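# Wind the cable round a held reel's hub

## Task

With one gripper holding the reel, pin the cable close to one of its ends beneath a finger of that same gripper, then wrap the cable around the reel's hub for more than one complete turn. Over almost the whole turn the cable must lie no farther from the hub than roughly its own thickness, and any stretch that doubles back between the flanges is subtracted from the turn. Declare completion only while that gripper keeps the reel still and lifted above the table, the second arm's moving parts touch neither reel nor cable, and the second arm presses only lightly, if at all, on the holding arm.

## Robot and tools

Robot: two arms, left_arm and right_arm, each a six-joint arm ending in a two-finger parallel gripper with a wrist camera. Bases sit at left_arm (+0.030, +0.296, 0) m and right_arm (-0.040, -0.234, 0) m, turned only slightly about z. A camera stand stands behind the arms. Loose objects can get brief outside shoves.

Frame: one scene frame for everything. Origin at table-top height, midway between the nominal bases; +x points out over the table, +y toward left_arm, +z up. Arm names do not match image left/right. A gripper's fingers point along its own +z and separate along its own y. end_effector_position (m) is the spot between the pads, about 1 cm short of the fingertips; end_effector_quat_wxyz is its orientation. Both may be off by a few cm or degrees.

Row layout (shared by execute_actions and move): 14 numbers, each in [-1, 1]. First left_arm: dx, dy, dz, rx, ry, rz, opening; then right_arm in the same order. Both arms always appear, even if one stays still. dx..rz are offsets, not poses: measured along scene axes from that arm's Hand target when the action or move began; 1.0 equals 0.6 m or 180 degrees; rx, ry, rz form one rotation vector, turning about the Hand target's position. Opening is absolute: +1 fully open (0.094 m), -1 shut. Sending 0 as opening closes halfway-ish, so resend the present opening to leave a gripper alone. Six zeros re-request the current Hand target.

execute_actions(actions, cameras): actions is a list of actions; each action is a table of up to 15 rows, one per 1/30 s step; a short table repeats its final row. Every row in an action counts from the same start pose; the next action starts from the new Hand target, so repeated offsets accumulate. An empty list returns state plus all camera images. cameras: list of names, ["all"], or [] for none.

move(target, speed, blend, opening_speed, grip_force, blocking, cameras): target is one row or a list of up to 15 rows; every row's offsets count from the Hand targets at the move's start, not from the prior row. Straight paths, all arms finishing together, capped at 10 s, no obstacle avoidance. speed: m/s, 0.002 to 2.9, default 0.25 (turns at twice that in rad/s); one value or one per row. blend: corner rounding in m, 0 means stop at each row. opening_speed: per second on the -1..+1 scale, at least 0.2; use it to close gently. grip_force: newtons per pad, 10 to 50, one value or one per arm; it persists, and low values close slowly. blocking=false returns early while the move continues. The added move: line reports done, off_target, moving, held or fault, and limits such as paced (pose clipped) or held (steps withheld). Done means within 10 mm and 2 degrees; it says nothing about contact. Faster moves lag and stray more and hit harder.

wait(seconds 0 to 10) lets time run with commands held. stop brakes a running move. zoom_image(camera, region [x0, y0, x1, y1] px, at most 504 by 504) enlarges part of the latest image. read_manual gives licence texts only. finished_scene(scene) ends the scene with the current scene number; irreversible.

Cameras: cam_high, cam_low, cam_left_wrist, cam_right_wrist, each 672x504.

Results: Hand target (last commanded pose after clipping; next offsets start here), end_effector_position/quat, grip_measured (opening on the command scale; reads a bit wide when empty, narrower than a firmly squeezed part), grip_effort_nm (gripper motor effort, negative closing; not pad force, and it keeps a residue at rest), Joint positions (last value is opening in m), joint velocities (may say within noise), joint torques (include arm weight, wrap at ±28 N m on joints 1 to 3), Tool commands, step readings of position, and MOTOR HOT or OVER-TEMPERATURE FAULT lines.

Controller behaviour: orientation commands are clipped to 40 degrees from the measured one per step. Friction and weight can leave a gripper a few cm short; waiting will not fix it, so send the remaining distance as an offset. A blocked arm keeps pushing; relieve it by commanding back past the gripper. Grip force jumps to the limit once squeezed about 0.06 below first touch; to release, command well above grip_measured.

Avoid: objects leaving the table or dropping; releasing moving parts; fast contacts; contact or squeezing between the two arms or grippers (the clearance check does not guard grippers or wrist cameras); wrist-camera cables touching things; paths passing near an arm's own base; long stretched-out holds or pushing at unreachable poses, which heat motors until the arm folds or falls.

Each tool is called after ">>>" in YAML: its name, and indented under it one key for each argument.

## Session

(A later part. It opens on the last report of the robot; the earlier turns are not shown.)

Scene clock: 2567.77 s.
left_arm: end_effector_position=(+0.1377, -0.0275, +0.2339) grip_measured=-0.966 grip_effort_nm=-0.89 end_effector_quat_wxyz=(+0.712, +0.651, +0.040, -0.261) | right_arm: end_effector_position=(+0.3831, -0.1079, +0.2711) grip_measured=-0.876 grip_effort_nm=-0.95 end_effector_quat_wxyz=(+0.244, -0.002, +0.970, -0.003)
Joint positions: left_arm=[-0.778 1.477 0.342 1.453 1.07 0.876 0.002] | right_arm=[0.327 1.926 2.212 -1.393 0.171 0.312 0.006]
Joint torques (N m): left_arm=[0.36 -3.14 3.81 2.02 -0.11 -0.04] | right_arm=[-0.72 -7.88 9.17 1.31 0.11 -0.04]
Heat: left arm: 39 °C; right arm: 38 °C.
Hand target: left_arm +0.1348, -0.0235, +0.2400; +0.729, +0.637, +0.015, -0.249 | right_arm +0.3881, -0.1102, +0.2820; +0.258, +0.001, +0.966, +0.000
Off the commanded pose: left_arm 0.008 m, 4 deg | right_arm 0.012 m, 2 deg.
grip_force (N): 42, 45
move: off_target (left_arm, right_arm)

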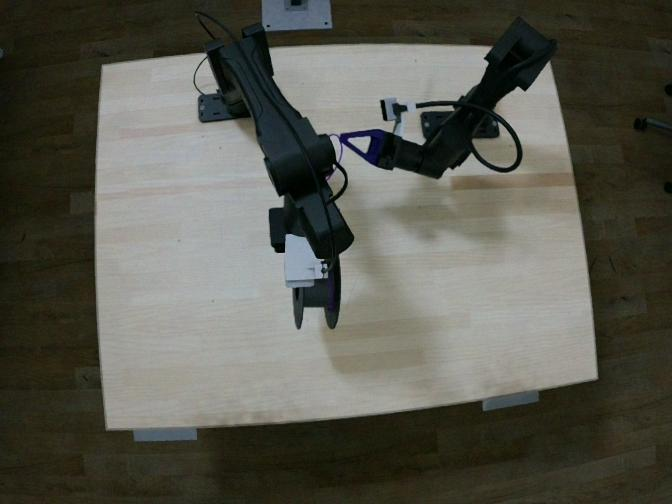

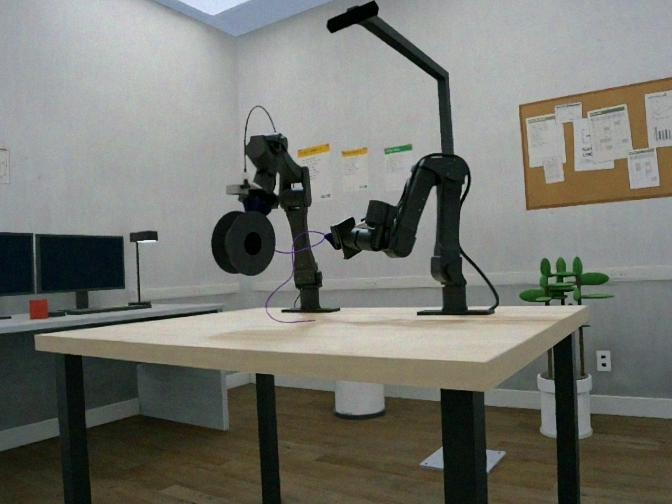

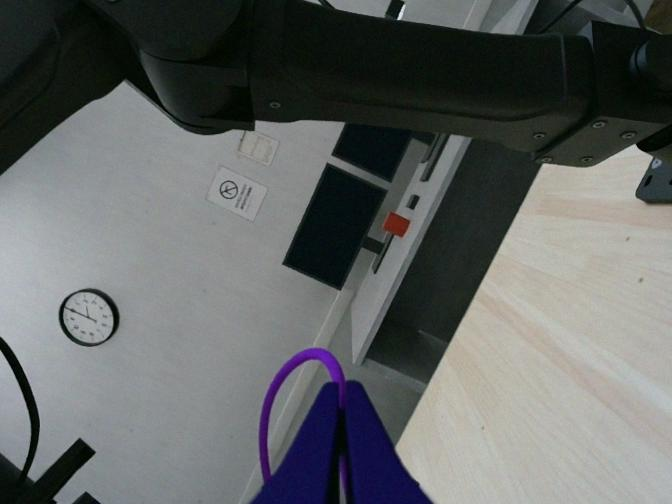

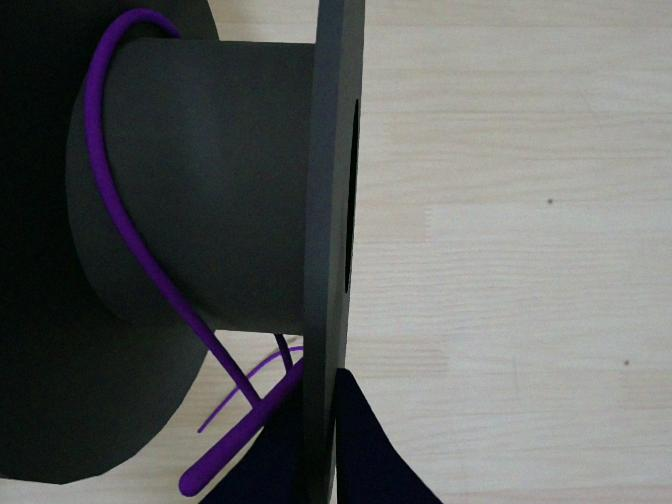

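>>> move:
  target:
    - [0.059,-0.059,-0.2,0.04,-0.05,0,-1, -0.017,0,0.033,0,0,0,-1]
    - [0.138,-0.096,-0.267,0.0886,-0.0859,0,-1, -0.085,0,0.08,0,0,0,-1]
    - [0.2015,-0.122,-0.275,0.0886,-0.0859,0,-1, -0.137,0,0.117,0,0,0,-1]
  speed: 0.12
  blend: [0.03, 0.03, 0]
  cameras: ["cam_high", "cam_low", "cam_right_wrist", "cam_left_wrist"]

>>> zoom_image:
  camera: "cam_low"
  region: [190, 120, 390, 340]

>>> zoom_image:
  camera: "cam_right_wrist"
  region: [60, 0, 380, 504]

Scene clock: 2615.50 s.
left_arm: end_effector_position=(+0.2548, -0.0962, +0.0810) grip_measured=-0.966 grip_effort_nm=-0.89 end_effector_quat_wxyz=(+0.635, +0.758, -0.051, -0.140) | right_arm: end_effector_position=(+0.3228, -0.1008, +0.3552) grip_measured=-0.876 grip_effort_nm=-0.94 end_effector_quat_wxyz=(+0.313, -0.005, +0.949, +0.030)
Joint positions: left_arm=[-0.689 2.09 0.85 0.853 1.147 1.777 0.002] | right_arm=[0.412 1.745 2.293 -1.509 0.2 0.367 0.006]
Joint torques (N m): left_arm=[0.38 -7.65 6.28 0.99 0.39 0] | right_arm=[0.58 -8.01 4.49 0.9 0.27 0.13]
Heat: left arm: 36 °C; right arm: 38 °C.
Hand target: left_arm +0.2556, -0.0967, +0.0750; +0.629, +0.760, -0.049, -0.157 | right_arm +0.3059, -0.1102, +0.3523; +0.258, +0.001, +0.966, +0.000
Off the commanded pose: left_arm 0.006 m, 2 deg | right_arm 0.020 m, 7 deg.
joint sent to its limit (right arm) — joint 4 (wrist pitch), lower limit. The joint targets are off in orientation, not in position.
grip_force (N): 42, 45
move: off_target (right_arm); blend cut to 0.0207 m at target 2

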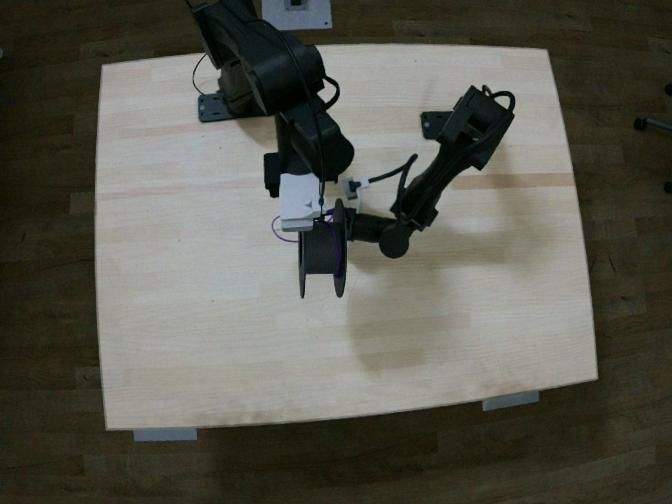

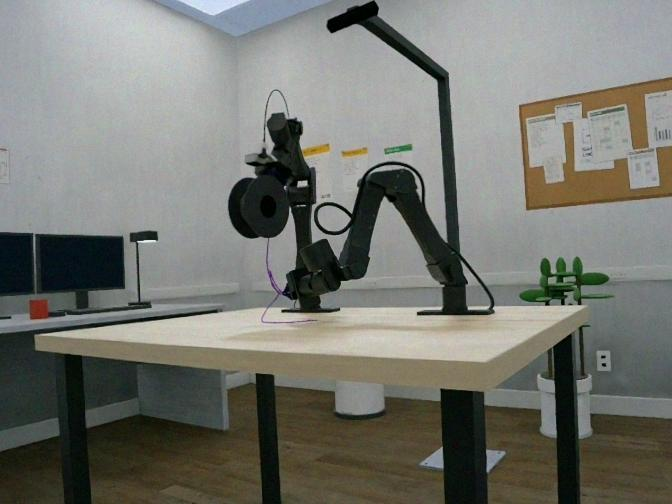

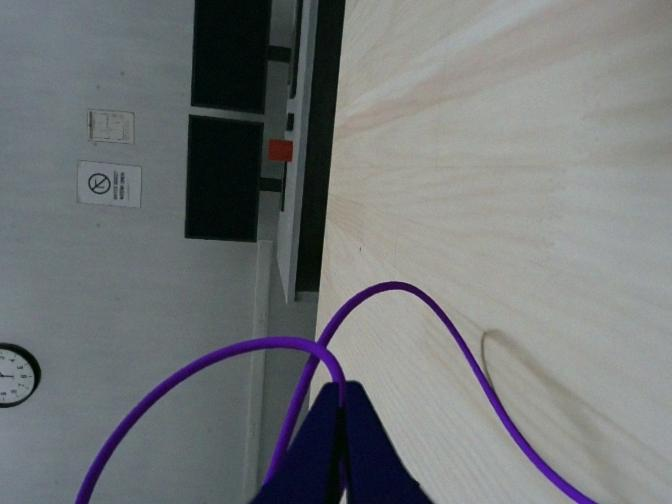

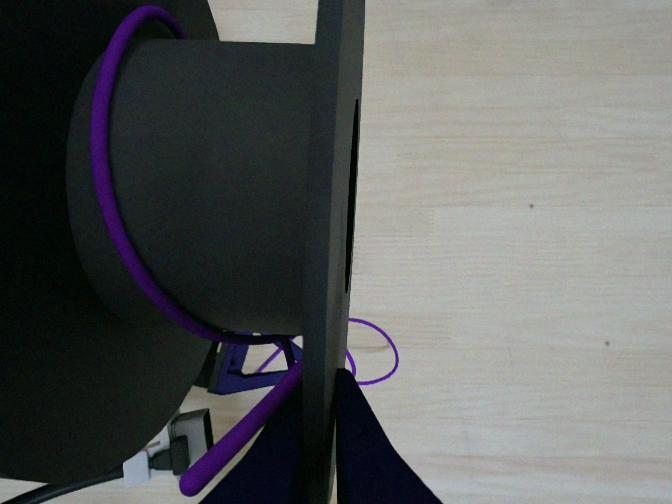

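Scaled by 2.291.

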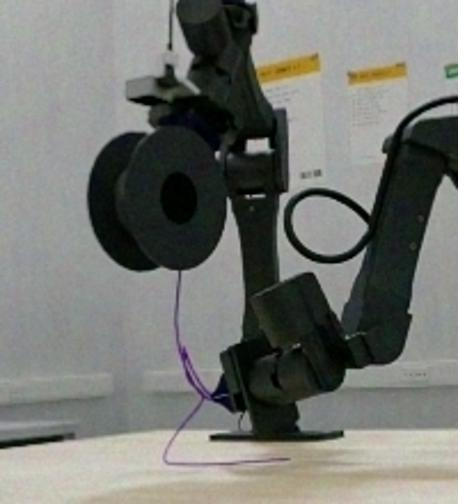

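Scaled by 1.000.

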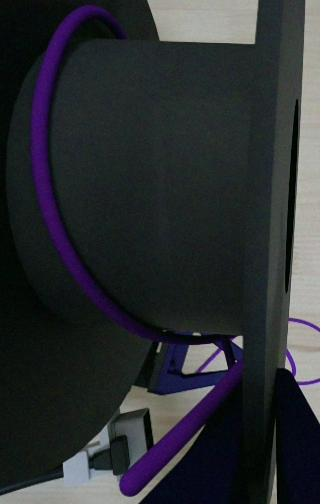

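>>> move:
  target: [-0.081,0.02,0.012,0,0,0,-1, 0,0,0,0,0,0,-1]
  speed: 0.08
  cameras: ["cam_low", "cam_right_wrist"]

>>> zoom_image:
  camera: "cam_low"
  region: [190, 150, 350, 340]

Scene clock: 2632.77 s.
left_arm: end_effector_position=(+0.2107, -0.0853, +0.0717) grip_measured=-0.966 grip_effort_nm=-0.89 end_effector_quat_wxyz=(+0.624, +0.764, -0.045, -0.157) | right_arm: end_effector_position=(+0.3228, -0.1008, +0.3552) grip_measured=-0.876 grip_effort_nm=-0.94 end_effector_quat_wxyz=(+0.313, -0.005, +0.949, +0.030)
Joint positions: left_arm=[-0.747 2.033 0.686 0.955 1.108 1.737 0.002] | right_arm=[0.412 1.745 2.293 -1.509 0.2 0.367 0.006]
Joint torques (N m): left_arm=[-0.46 -11.56 2.76 1.32 0.21 -0.14] | right_arm=[0.54 -7.99 4.48 0.9 0.28 0.12]
Heat: left arm: 35 °C; right arm: 36 °C.
Hand target: left_arm +0.2071, -0.0847, +0.0823; +0.630, +0.760, -0.049, -0.156 | right_arm +0.3059, -0.1102, +0.3523; +0.258, +0.001, +0.966, +0.000
Off the commanded pose: left_arm 0.011 m, 1 deg | right_arm 0.020 m, 7 deg.
joint sent to its limit (right arm) — joint 4 (wrist pitch), lower limit. The joint targets are off in orientation, not in position.
grip_force (N): 42, 45
move: off_target (left_arm, right_arm)
Images, in order (width x height): cam_low 672x504, cam_right_wrist 672x504.

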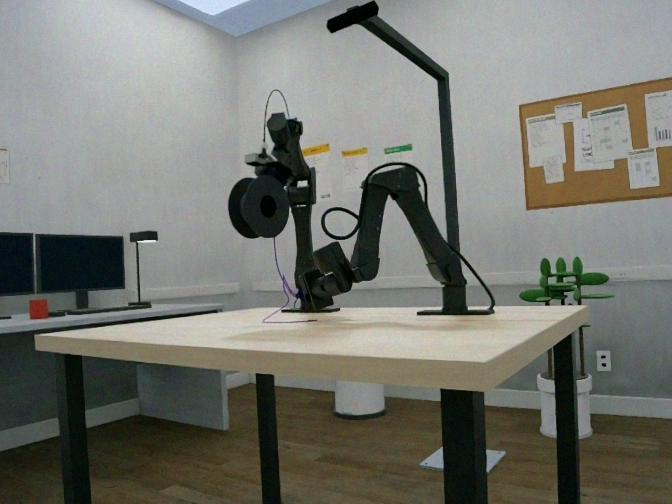

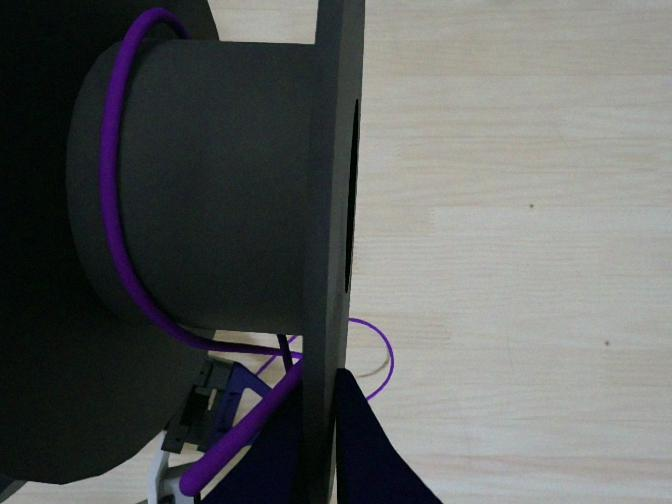

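Scaled by 2.653.

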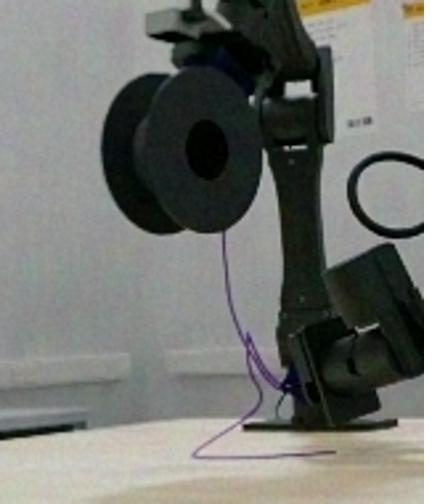

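>>> move:
  target: [-0.1,0.0145,0.0,0,0,0,-1, 0,0,0,0,0,0,-1]
  speed: 0.08
  cameras: ["cam_low", "cam_right_wrist"]

>>> zoom_image:
  camera: "cam_low"
  region: [190, 150, 350, 340]

Scene clock: 2641.03 s.
left_arm: end_effector_position=(+0.1498, -0.0764, +0.0707) grip_measured=-0.966 grip_effort_nm=-0.89 end_effector_quat_wxyz=(+0.618, +0.768, -0.041, -0.161) | right_arm: end_effector_position=(+0.3228, -0.1008, +0.3552) grip_measured=-0.876 grip_effort_nm=-0.95 end_effector_quat_wxyz=(+0.313, -0.005, +0.949, +0.030)
Joint positions: left_arm=[-0.876 1.943 0.475 1.129 0.986 1.655 0.002] | right_arm=[0.412 1.745 2.293 -1.509 0.2 0.367 0.006]
Joint torques (N m): left_arm=[-0.47 -9.72 2.24 1.62 0.17 -0.18] | right_arm=[0.57 -8.05 4.49 0.9 0.27 0.14]
Heat: left arm: 37 °C; right arm: 35 °C.
Hand target: left_arm +0.1471, -0.0761, +0.0823; +0.630, +0.759, -0.049, -0.156 | right_arm +0.3059, -0.1102, +0.3523; +0.258, +0.001, +0.966, +0.000
Off the commanded pose: left_arm 0.012 m, 2 deg | right_arm 0.020 m, 7 deg.
joint sent to its limit (right arm) — joint 4 (wrist pitch), lower limit. The joint targets are off in orientation, not in position.
grip_force (N): 42, 45
move: off_target (left_arm, right_arm)
Images, in order (width x height): cam_low 672x504, cam_right_wrist 672x504.

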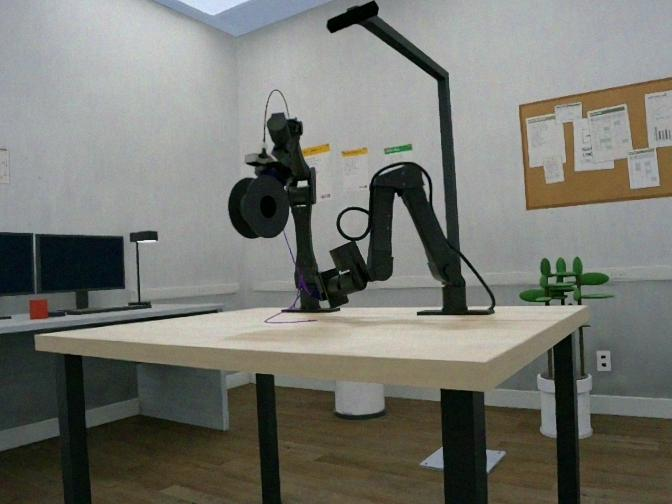

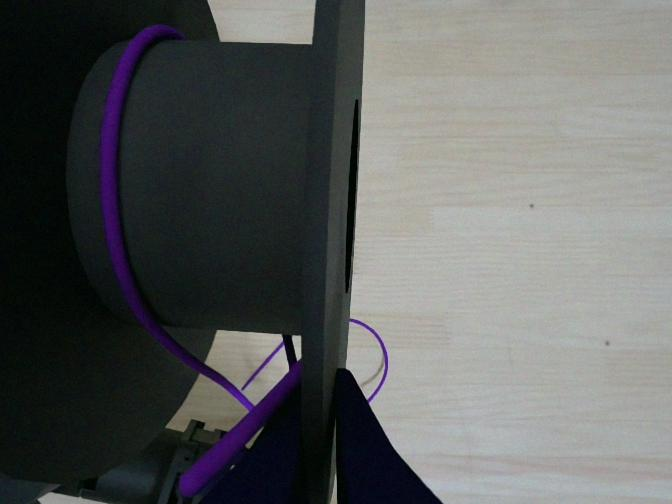

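Scaled by 2.653.

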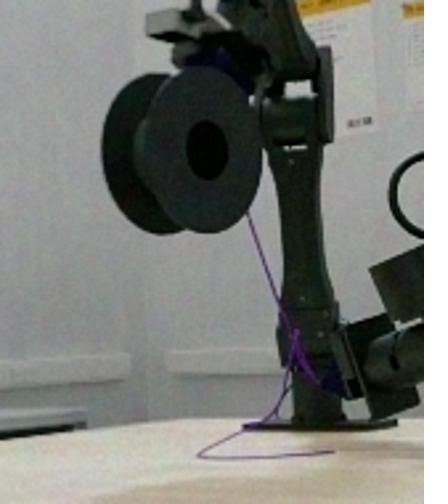

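>>> move:
  target:
    - [0.191,0.1495,0.0,0,0,0,-1, -0.027,0,-0.103,0,0,0,-1]
    - [0.4105,0.269,-0.025,0,0,0,-1, -0.027,0,-0.103,0,0,0,-1]
  speed: 0.12
  blend: [0.03, 0]
  cameras: ["cam_high", "cam_low", "cam_right_wrist", "cam_left_wrist"]

>>> zoom_image:
  camera: "cam_high"
  region: [230, 130, 430, 340]

Scene clock: 2693.53 s.
left_arm: end_effector_position=(+0.3905, +0.0803, +0.0764) grip_measured=-0.966 grip_effort_nm=-0.89 end_effector_quat_wxyz=(+0.700, +0.710, +0.010, -0.069) | right_arm: end_effector_position=(+0.2965, -0.1015, +0.2849) grip_measured=-0.876 grip_effort_nm=-0.94 end_effector_quat_wxyz=(+0.250, -0.005, +0.968, +0.012)
Joint positions: left_arm=[-0.106 2.221 1 0.599 1.554 2.08 0.002] | right_arm=[0.441 1.601 1.869 -1.369 0.197 0.413 0.006]
Joint torques (N m): left_arm=[1.14 -7.76 5.72 0.71 0.44 -0.03] | right_arm=[0.29 -8.13 5.05 1.2 0.39 0.09]
Heat: left arm: 38 °C; right arm: 34 °C.
Hand target: left_arm +0.3933, +0.0853, +0.0673; +0.630, +0.760, -0.049, -0.156 | right_arm +0.2897, -0.1102, +0.2904; +0.258, +0.001, +0.966, +0.000
Off the commanded pose: left_arm 0.011 m, 16 deg | right_arm 0.012 m, 2 deg.
joint sent to its limit (left arm) — joint 5 (wrist yaw), upper limit. The joint targets are off in orientation, not in position.
grip_force (N): 42, 45
move: off_target (left_arm, right_arm)

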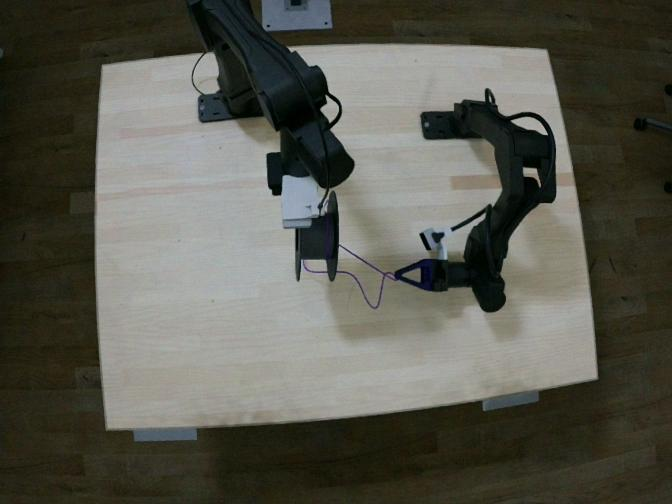

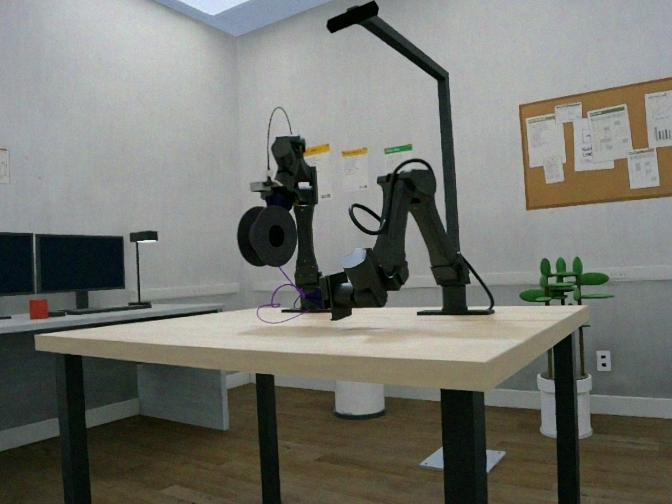

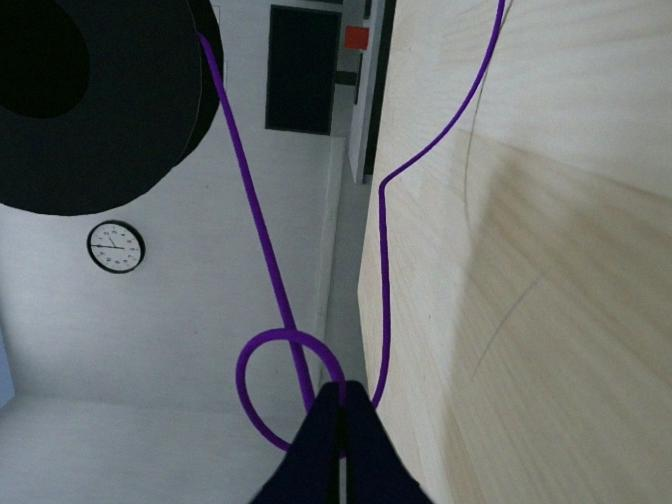

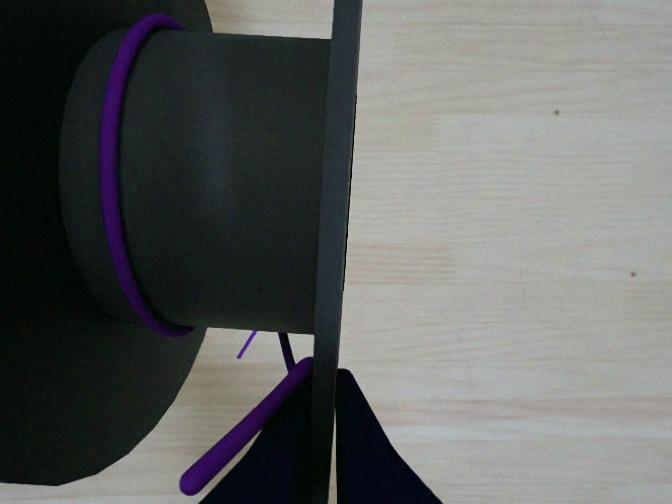

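Scaled by 2.400.

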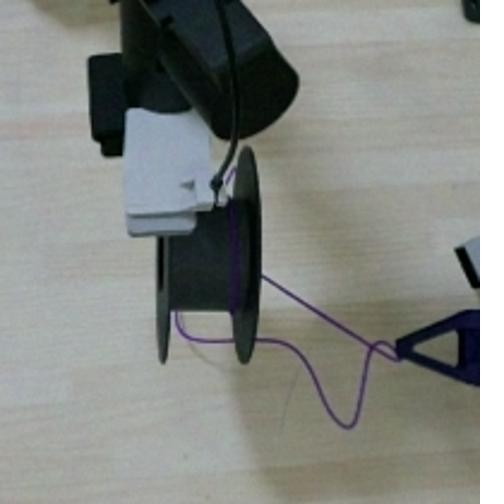

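>>> move:
  target:
    - [0,0,0,0,0,0,-0.4, 0,0,0,0,0,0,-1]
    - [0.041,0.1625,0.0545,0,0,0,-0.4, 0,0,0,0,0,0,-1]
    - [0.03,0.03,0.25,0.2,0.1,0.2,-0.4, 0,-0.25,0,0,0,0,-1]
    - [-0.038,-0.264,0.171,0.4371,0.2222,0.4036,-0.4, 0,-0.25,0,0,0,0,-1]
  speed: [0.1,0.12,0.25,0.2]
  blend: [0,0.02,0.04,0]
  cameras: ["cam_high", "cam_low", "cam_right_wrist", "cam_left_wrist"]

>>> zoom_image:
  camera: "cam_high"
  region: [150, 130, 400, 340]

Scene clock: 2725.13 s.
left_arm: end_effector_position=(+0.3686, -0.0723, +0.1780) grip_measured=-0.402 grip_effort_nm=0.10 end_effector_quat_wxyz=(+0.136, +0.752, +0.644, +0.003) | right_arm: end_effector_position=(+0.2876, -0.2604, +0.2825) grip_measured=-0.877 grip_effort_nm=-0.95 end_effector_quat_wxyz=(+0.236, +0.003, +0.972, -0.004)
Joint positions: left_arm=[-0.836 2.368 2.607 -1.537 0.004 0.897 0.028] | right_arm=[-0.134 1.473 1.746 -1.368 -0.039 -0.09 0.006]
Joint torques (N m): left_arm=[-0.01 -10.25 7.72 0.51 -0.06 -0.1] | right_arm=[-0.66 -6.32 5.42 1.68 -0.15 -0.04]
Heat: left arm: 37 °C; right arm: 35 °C.
Hand target: left_arm +0.3705, -0.0731, +0.1699; +0.000, +0.756, +0.654, +0.000 | right_arm +0.2897, -0.2602, +0.2905; +0.258, +0.001, +0.966, +0.000
Off the commanded pose: left_arm 0.008 m, 16 deg | right_arm 0.008 m, 3 deg.
joint sent to its limit (left arm) — joint 4 (wrist pitch), lower limit. The joint targets are off in orientation, not in position.
grip_force (N): 42, 45
move: off_target (left_arm, right_arm)

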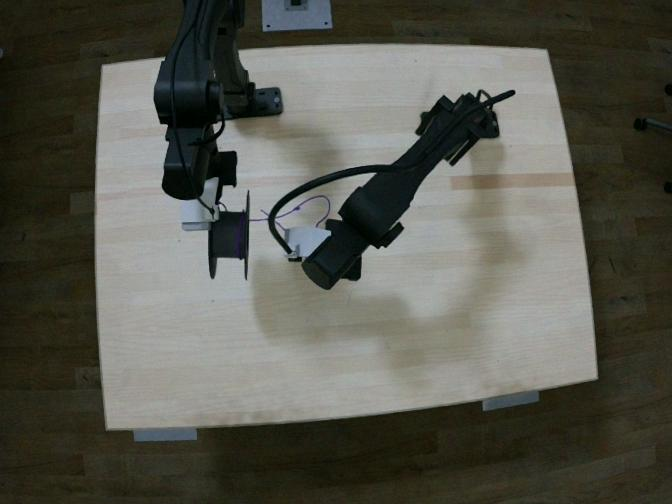

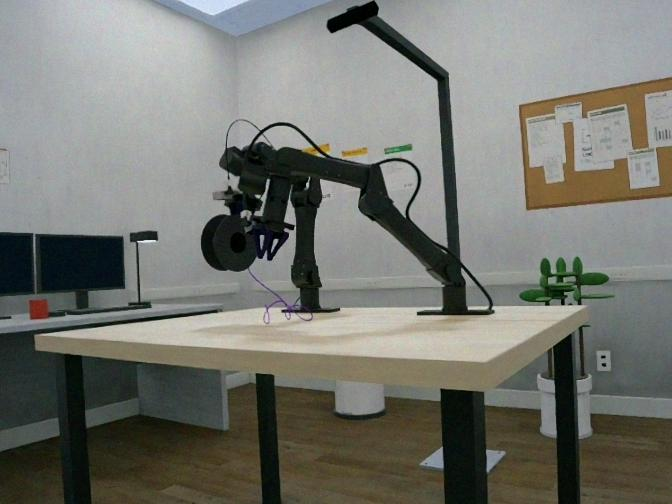

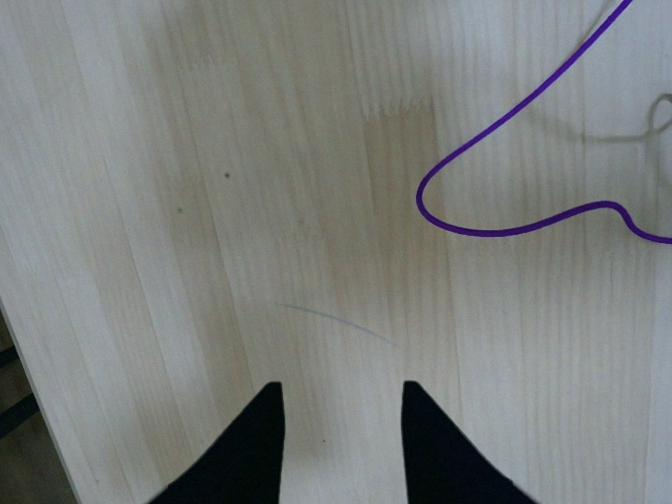

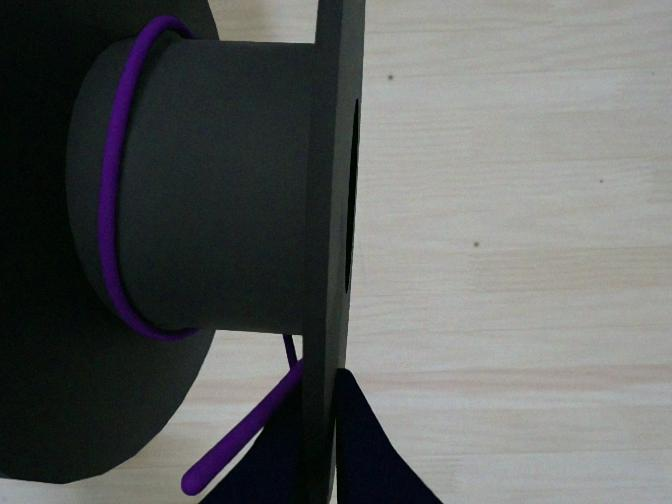

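Scaled by 2.016.

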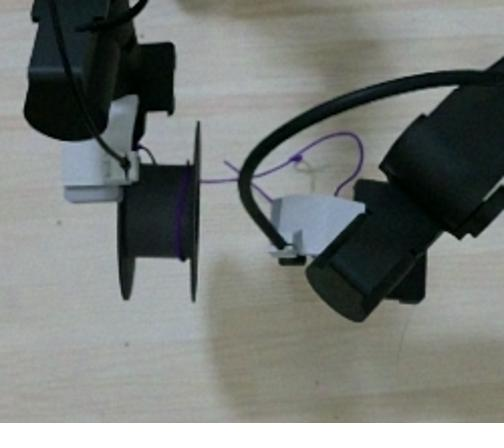

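>>> move:
  target:
    - [-0.133,-0.006,-0.1,0,0,0.601,-0.4, 0,0,0,0,0,0,-1]
    - [-0.133,-0.006,-0.2,0,0,0.601,-0.4, 0,0,0,0,0,0,-1]
  speed: [0.25,0.12]
  blend: [0.03,0]
  cameras: ["cam_left_wrist", "cam_high"]

Scene clock: 2789.23 s.
left_arm: end_effector_position=(+0.2918, -0.0727, +0.0390) grip_measured=-0.402 grip_effort_nm=0.10 end_effector_quat_wxyz=(-0.008, -0.085, +0.996, +0.015) | right_arm: end_effector_position=(+0.2876, -0.2604, +0.2825) grip_measured=-0.877 grip_effort_nm=-0.94 end_effector_quat_wxyz=(+0.236, +0.003, +0.972, -0.004)
Joint positions: left_arm=[-0.965 2.368 2.074 -1.311 -0.002 -1.126 0.028] | right_arm=[-0.134 1.473 1.746 -1.368 -0.039 -0.09 0.006]
Joint torques (N m): left_arm=[-0.58 -15.76 4.48 0.24 -0.02 -0.11] | right_arm=[-0.7 -6.41 5.46 1.7 -0.13 -0.04]
Heat: left arm: 41 °C; right arm: 34 °C.
Hand target: left_arm +0.2907, -0.0767, +0.0498; +0.000, -0.087, +0.996, +0.000 | right_arm +0.2897, -0.2602, +0.2905; +0.258, +0.001, +0.966, +0.000
Off the commanded pose: left_arm 0.012 m, 2 deg | right_arm 0.008 m, 3 deg.
grip_force (N): 42, 45
move: off_target (left_arm, right_arm)
Images, in order (width x height): cam_high 672x504, cam_left_wrist 672x504.

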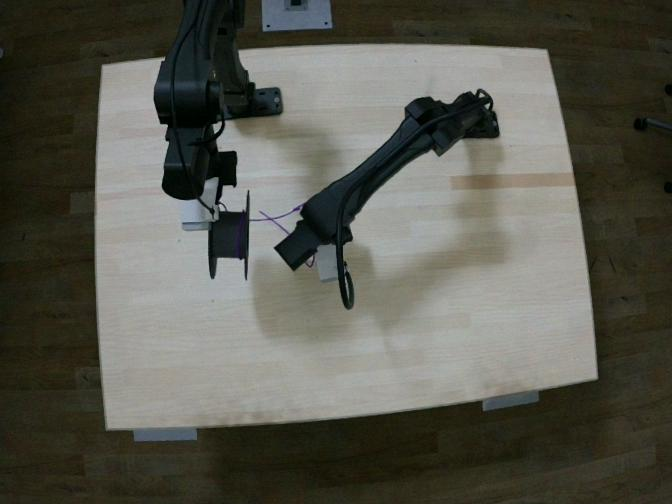

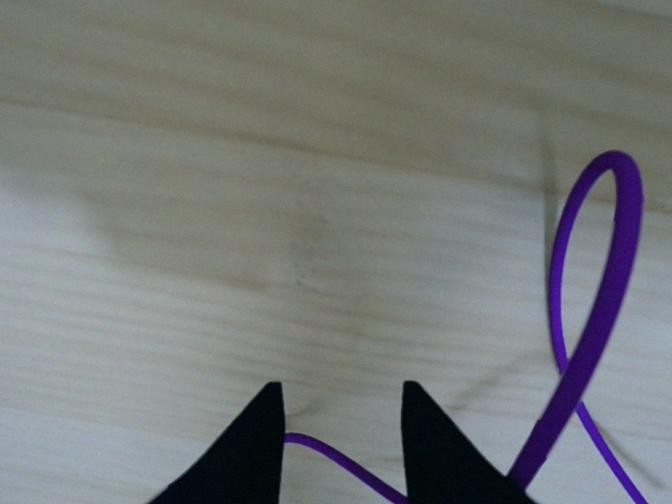

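>>> move:
  target: [0,0.0,0.2,0,0,0,-0.4, 0,0,0,0,0,0,-1]
  speed: 0.12
  cameras: ["cam_left_wrist", "cam_high", "cam_low"]

>>> zoom_image:
  camera: "cam_low"
  region: [200, 220, 360, 340]

>>> zoom_image:
  camera: "cam_high"
  region: [200, 160, 380, 310]

Scene clock: 2799.93 s.
left_arm: end_effector_position=(+0.2940, -0.0761, +0.1474) grip_measured=-0.402 grip_effort_nm=0.09 end_effector_quat_wxyz=(+0.026, -0.086, +0.995, -0.043) | right_arm: end_effector_position=(+0.2876, -0.2604, +0.2825) grip_measured=-0.877 grip_effort_nm=-0.94 end_effector_quat_wxyz=(+0.236, +0.003, +0.972, -0.004)
Joint positions: left_arm=[-0.965 2.272 2.34 -1.537 -0.002 -1.128 0.028] | right_arm=[-0.134 1.473 1.746 -1.368 -0.039 -0.09 0.006]
Joint torques (N m): left_arm=[-0.61 -15.2 7.17 0.25 -0.02 -0.1] | right_arm=[-0.73 -6.45 5.44 1.69 -0.14 -0.04]
Heat: left arm: 44 °C; right arm: 34 °C.
Hand target: left_arm +0.2907, -0.0767, +0.1698; +0.000, -0.087, +0.996, +0.000 | right_arm +0.2897, -0.2602, +0.2905; +0.258, +0.001, +0.966, +0.000
Off the commanded pose: left_arm 0.023 m, 6 deg | right_arm 0.008 m, 3 deg.
joint sent to its limit (left arm) — joint 4 (wrist pitch), lower limit. The joint targets are off in orientation, not in position.
grip_force (N): 42, 45
move: off_target (left_arm, right_arm)
Images, in order (width x height): cam_high 672x504, cam_low 672x504, cam_left_wrist 672x504.

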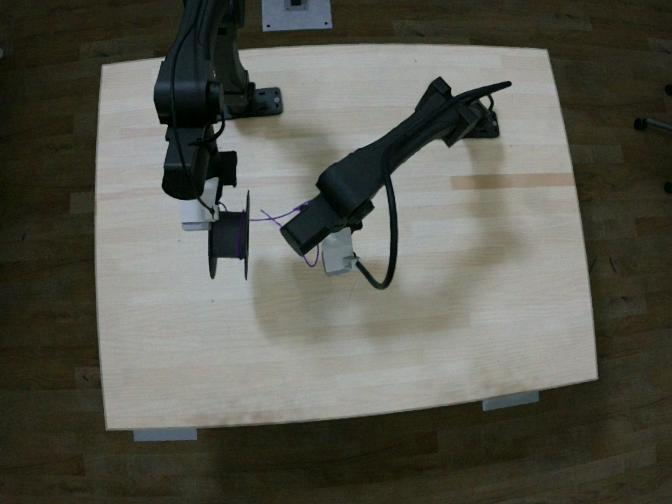

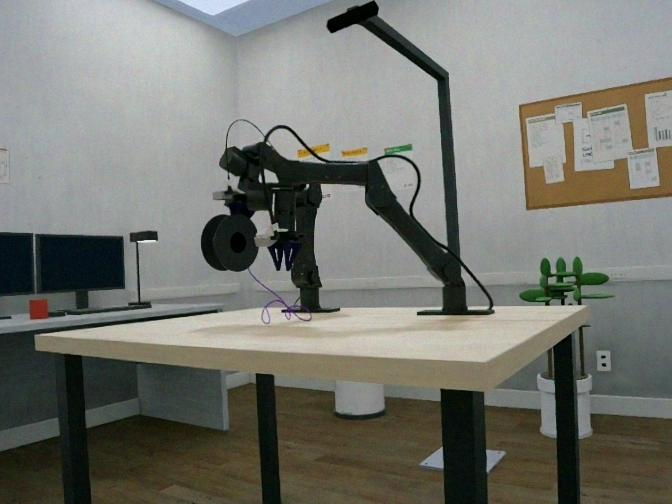

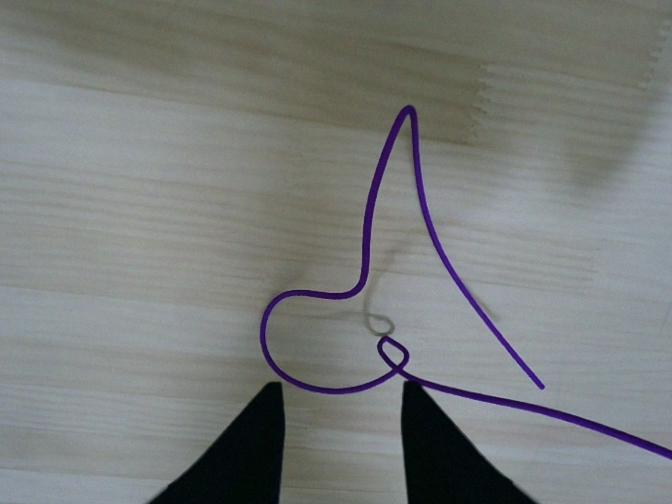

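Scaled by 3.150.

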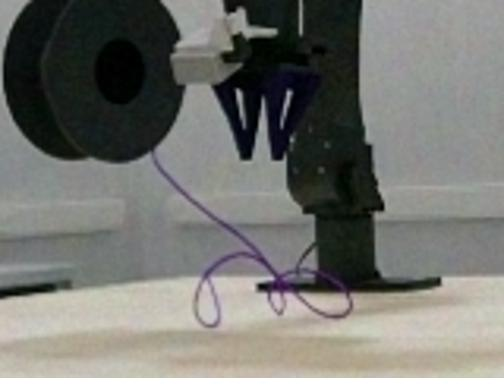

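Scaled by 2.800.

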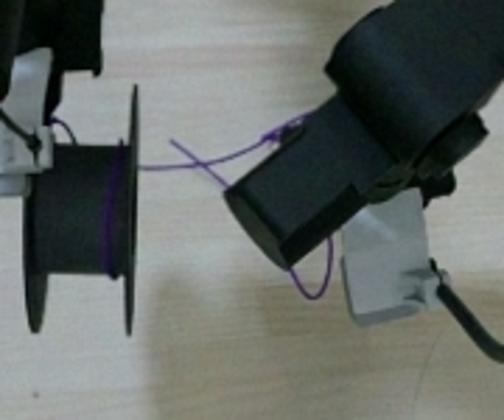

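>>> move:
  target:
    - [0.047,-0.039,-0.08,0,0,-0.1,-0.4, 0,0,0,0,0,0,-1]
    - [0.047,-0.039,-0.185,0,0,-0.1,-0.4, 0,0,0,0,0,0,-1]
  speed: [0.15,0.08]
  blend: [0.02,0]
  cameras: ["cam_left_wrist"]

Scene clock: 2832.13 s.
left_arm: end_effector_position=(+0.3151, -0.1013, +0.0742) grip_measured=-0.402 grip_effort_nm=0.09 end_effector_quat_wxyz=(+0.005, +0.070, +0.997, -0.009) | right_arm: end_effector_position=(+0.2876, -0.2604, +0.2825) grip_measured=-0.877 grip_effort_nm=-0.94 end_effector_quat_wxyz=(+0.236, +0.003, +0.972, -0.004)
Joint positions: left_arm=[-0.958 2.542 2.53 -1.538 0.003 -0.809 0.028] | right_arm=[-0.134 1.473 1.746 -1.368 -0.039 -0.09 0.006]
Joint torques (N m): left_arm=[0.57 -11.77 4.93 0.39 -0.06 0.04] | right_arm=[-0.68 -6.42 5.46 1.72 -0.13 -0.03]
Heat: left arm: 46 °C; right arm: 34 °C.
Hand target: left_arm +0.3190, -0.1000, +0.0587; +0.000, +0.070, +0.998, +0.000 | right_arm +0.2897, -0.2602, +0.2905; +0.258, +0.001, +0.966, +0.000
Off the commanded pose: left_arm 0.016 m, 1 deg | right_arm 0.008 m, 3 deg.
grip_force (N): 42, 45
move: off_target (left_arm, right_arm)
Images, in order (width x height): cam_left_wrist 672x504.

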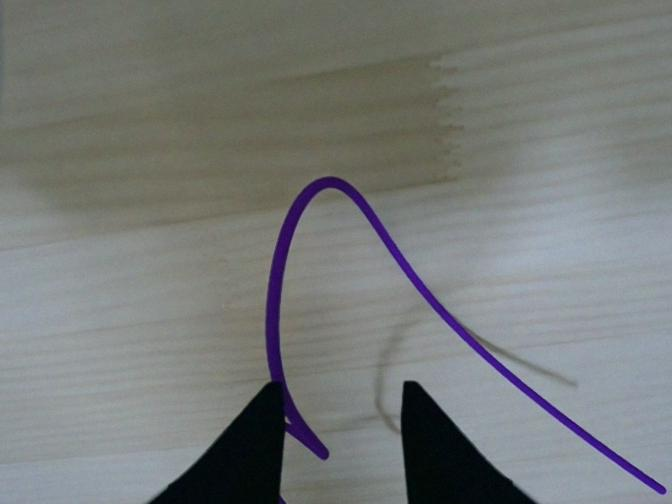

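>>> move:
  target:
    - [0.025,0.026,0.01,0,0,0,-0.4, 0,0,0,0,0,0,-1]
    - [0.025,0.026,-0.055,0,0,0,-0.4, 0,0,0,0,0,0,-1]
  speed: [0.08,0.06]
  cameras: ["cam_left_wrist"]

Scene clock: 2847.57 s.
left_arm: end_effector_position=(+0.3312, -0.0830, +0.0194) grip_measured=-0.402 grip_effort_nm=0.10 end_effector_quat_wxyz=(-0.009, +0.067, +0.998, +0.008) | right_arm: end_effector_position=(+0.2876, -0.2604, +0.2825) grip_measured=-0.877 grip_effort_nm=-0.94 end_effector_quat_wxyz=(+0.236, +0.003, +0.972, -0.004)
Joint positions: left_arm=[-0.908 2.542 2.311 -1.364 0.003 -0.765 0.028] | right_arm=[-0.134 1.473 1.746 -1.368 -0.039 -0.09 0.006]
Joint torques (N m): left_arm=[0.06 -15.8 4.56 0.31 -0.06 0.04] | right_arm=[-0.72 -6.45 5.44 1.71 -0.15 -0.04]
Heat: left arm: 45 °C; right arm: 34 °C.
Hand target: left_arm +0.3340, -0.0845, +0.0258; +0.000, +0.070, +0.998, +0.000 | right_arm +0.2897, -0.2602, +0.2905; +0.258, +0.001, +0.966, +0.000
Off the commanded pose: left_arm 0.007 m, 1 deg | right_arm 0.008 m, 3 deg.
grip_force (N): 42, 45
move: off_target (right_arm)
Images, in order (width x height): cam_left_wrist 672x504.

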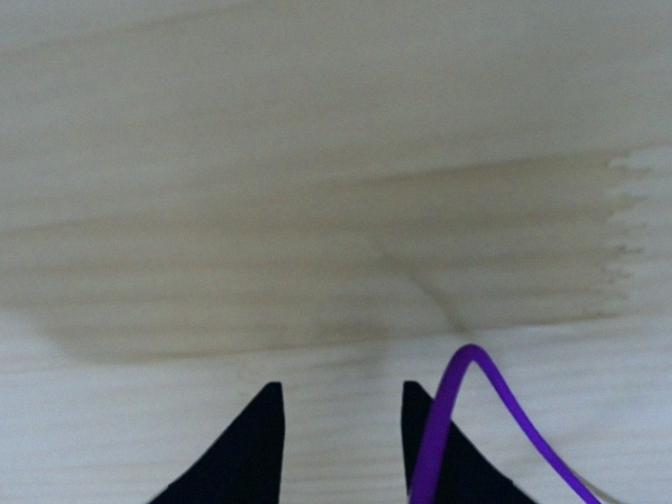

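>>> move:
  target: [0,0.0,0.13,0,0,0,-0.4, 0,0,0,0,0,0,-1]
  speed: 0.08
  cameras: ["cam_left_wrist", "cam_low"]

>>> zoom_image:
  camera: "cam_low"
  region: [220, 240, 340, 330]

Scene clock: 2863.50 s.
left_arm: end_effector_position=(+0.3326, -0.0847, +0.0719) grip_measured=-0.402 grip_effort_nm=0.09 end_effector_quat_wxyz=(+0.002, +0.067, +0.998, -0.005) | right_arm: end_effector_position=(+0.2876, -0.2604, +0.2825) grip_measured=-0.877 grip_effort_nm=-0.94 end_effector_quat_wxyz=(+0.236, +0.003, +0.972, -0.004)
Joint positions: left_arm=[-0.908 2.54 2.517 -1.538 0.003 -0.765 0.028] | right_arm=[-0.134 1.473 1.746 -1.368 -0.039 -0.09 0.006]
Joint torques (N m): left_arm=[0.06 -19.17 6.28 0.11 -0.06 0.03] | right_arm=[-0.7 -6.42 5.42 1.71 -0.13 -0.05]
Heat: left arm: 48 °C; right arm: 34 °C.
Hand target: left_arm +0.3339, -0.0845, +0.1039; +0.000, +0.070, +0.998, +0.000 | right_arm +0.2897, -0.2602, +0.2905; +0.258, +0.001, +0.966, +0.000
Off the commanded pose: left_arm 0.032 m, 1 deg | right_arm 0.008 m, 3 deg.
joint sent to its limit (left arm) — joint 4 (wrist pitch), lower limit. The joint targets are off in orientation, not in position.
grip_force (N): 42, 45
move: off_target (left_arm, right_arm)
Images, in order (width x height): cam_low 672x504, cam_left_wrist 672x504.

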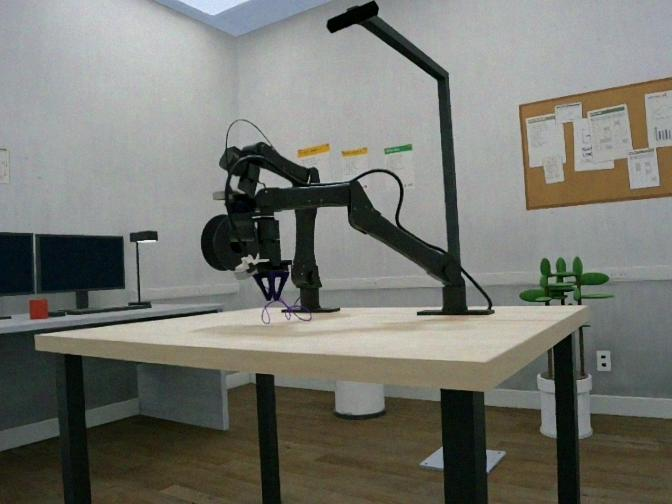

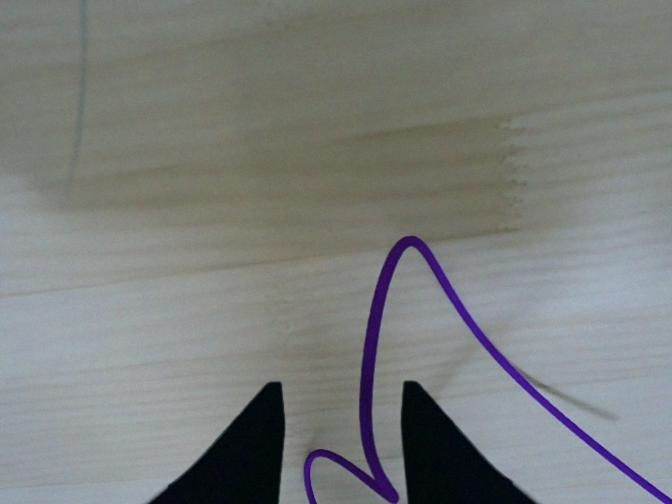

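Scaled by 4.200.

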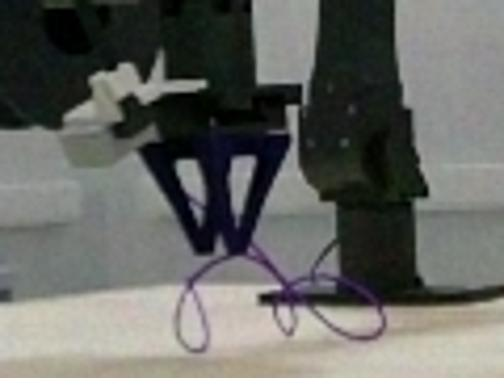

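>>> move:
  target: [-0.003,-0.008,-0.083,0,0,0,-0.4, 0,0,0,0,0,0,-1]
  speed: 0.05
  cameras: ["cam_left_wrist"]

Scene clock: 2871.70 s.
left_arm: end_effector_position=(+0.3343, -0.0868, +0.0659) grip_measured=-0.402 grip_effort_nm=0.09 end_effector_quat_wxyz=(+0.004, +0.067, +0.998, -0.007) | right_arm: end_effector_position=(+0.2876, -0.2604, +0.2825) grip_measured=-0.877 grip_effort_nm=-0.94 end_effector_quat_wxyz=(+0.236, +0.003, +0.972, -0.004)
Joint positions: left_arm=[-0.908 2.54 2.493 -1.508 0.003 -0.765 0.028] | right_arm=[-0.134 1.473 1.746 -1.368 -0.039 -0.09 0.006]
Joint torques (N m): left_arm=[-0.73 -12.53 4.53 0.35 -0.06 -0.05] | right_arm=[-0.72 -6.46 5.41 1.7 -0.14 -0.04]
Heat: left arm: 45 °C; right arm: 34 °C.
Hand target: left_arm +0.3322, -0.0892, +0.0540; +0.000, +0.070, +0.998, +0.000 | right_arm +0.2897, -0.2602, +0.2905; +0.258, +0.001, +0.966, +0.000
Off the commanded pose: left_arm 0.012 m, 1 deg | right_arm 0.008 m, 3 deg.
grip_force (N): 42, 45
move: off_target (left_arm, right_arm)
Images, in order (width x height): cam_left_wrist 672x504.

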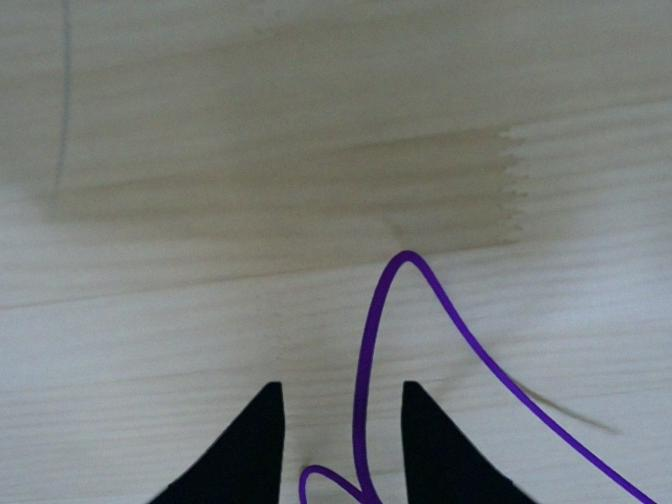

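>>> move:
  target:
    - [0.02,-0.004,-0.0,0,0,0,-0.4, 0,0,0,0,0,0,-1]
    - [0.02,-0.004,-0.025,0,0,0,-0.4, 0,0,0,0,0,0,-1]
  speed: 0.05
  cameras: ["cam_left_wrist"]

Scene clock: 2880.00 s.
left_arm: end_effector_position=(+0.3415, -0.0935, +0.0549) grip_measured=-0.402 grip_effort_nm=0.10 end_effector_quat_wxyz=(+0.006, +0.069, +0.998, -0.009) | right_arm: end_effector_position=(+0.2876, -0.2604, +0.2825) grip_measured=-0.877 grip_effort_nm=-0.94 end_effector_quat_wxyz=(+0.236, +0.003, +0.972, -0.004)
Joint positions: left_arm=[-0.905 2.598 2.558 -1.509 0.003 -0.758 0.028] | right_arm=[-0.134 1.473 1.746 -1.368 -0.039 -0.09 0.006]
Joint torques (N m): left_arm=[0.42 -12 4.64 0.4 -0.06 0.04] | right_arm=[-0.72 -6.41 5.41 1.69 -0.16 -0.04]
Heat: left arm: 44 °C; right arm: 34 °C.
Hand target: left_arm +0.3441, -0.0917, +0.0391; +0.000, +0.070, +0.998, +0.000 | right_arm +0.2897, -0.2602, +0.2905; +0.258, +0.001, +0.966, +0.000
Off the commanded pose: left_arm 0.016 m, 1 deg | right_arm 0.008 m, 3 deg.
grip_force (N): 42, 45
move: off_target (left_arm, right_arm)
Images, in order (width x height): cam_left_wrist 672x504.

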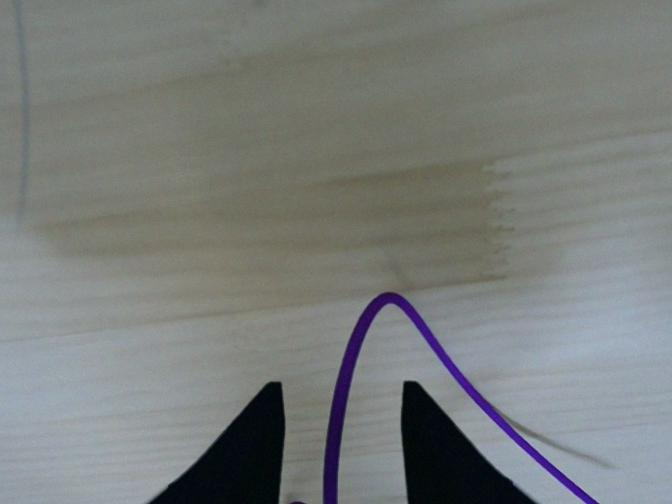

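>>> move:
  target: [0,0,0,0,0,0,-1, 0,0,0,0,0,0,-1]
  speed: 0.05
  opening_speed: 0.6
  cameras: ["cam_left_wrist"]

Scene clock: 2885.00 s.
left_arm: end_effector_position=(+0.3416, -0.0936, +0.0549) grip_measured=-0.938 grip_effort_nm=-0.82 end_effector_quat_wxyz=(+0.007, +0.069, +0.998, -0.010) | right_arm: end_effector_position=(+0.2876, -0.2604, +0.2825) grip_measured=-0.877 grip_effort_nm=-0.94 end_effector_quat_wxyz=(+0.236, +0.003, +0.972, -0.004)
Joint positions: left_arm=[-0.905 2.598 2.558 -1.508 0.003 -0.758 0.003] | right_arm=[-0.134 1.473 1.746 -1.368 -0.039 -0.09 0.006]
Joint torques (N m): left_arm=[0.42 -12.18 4.7 0.4 -0.06 0.04] | right_arm=[-0.69 -6.38 5.41 1.7 -0.15 -0.04]
Heat: left arm: 44 °C; right arm: 34 °C.
Hand target: left_arm +0.3442, -0.0918, +0.0391; +0.000, +0.070, +0.998, +0.000 | right_arm +0.2897, -0.2602, +0.2905; +0.258, +0.001, +0.966, +0.000
Off the commanded pose: left_arm 0.016 m, 1 deg | right_arm 0.008 m, 3 deg.
grip_force (N): 42, 45
move: off_target (left_arm, right_arm)
Images, in order (width x height): cam_left_wrist 672x504.

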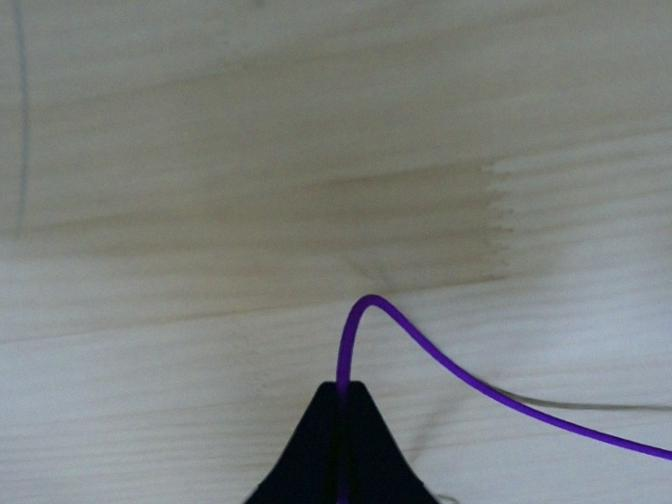

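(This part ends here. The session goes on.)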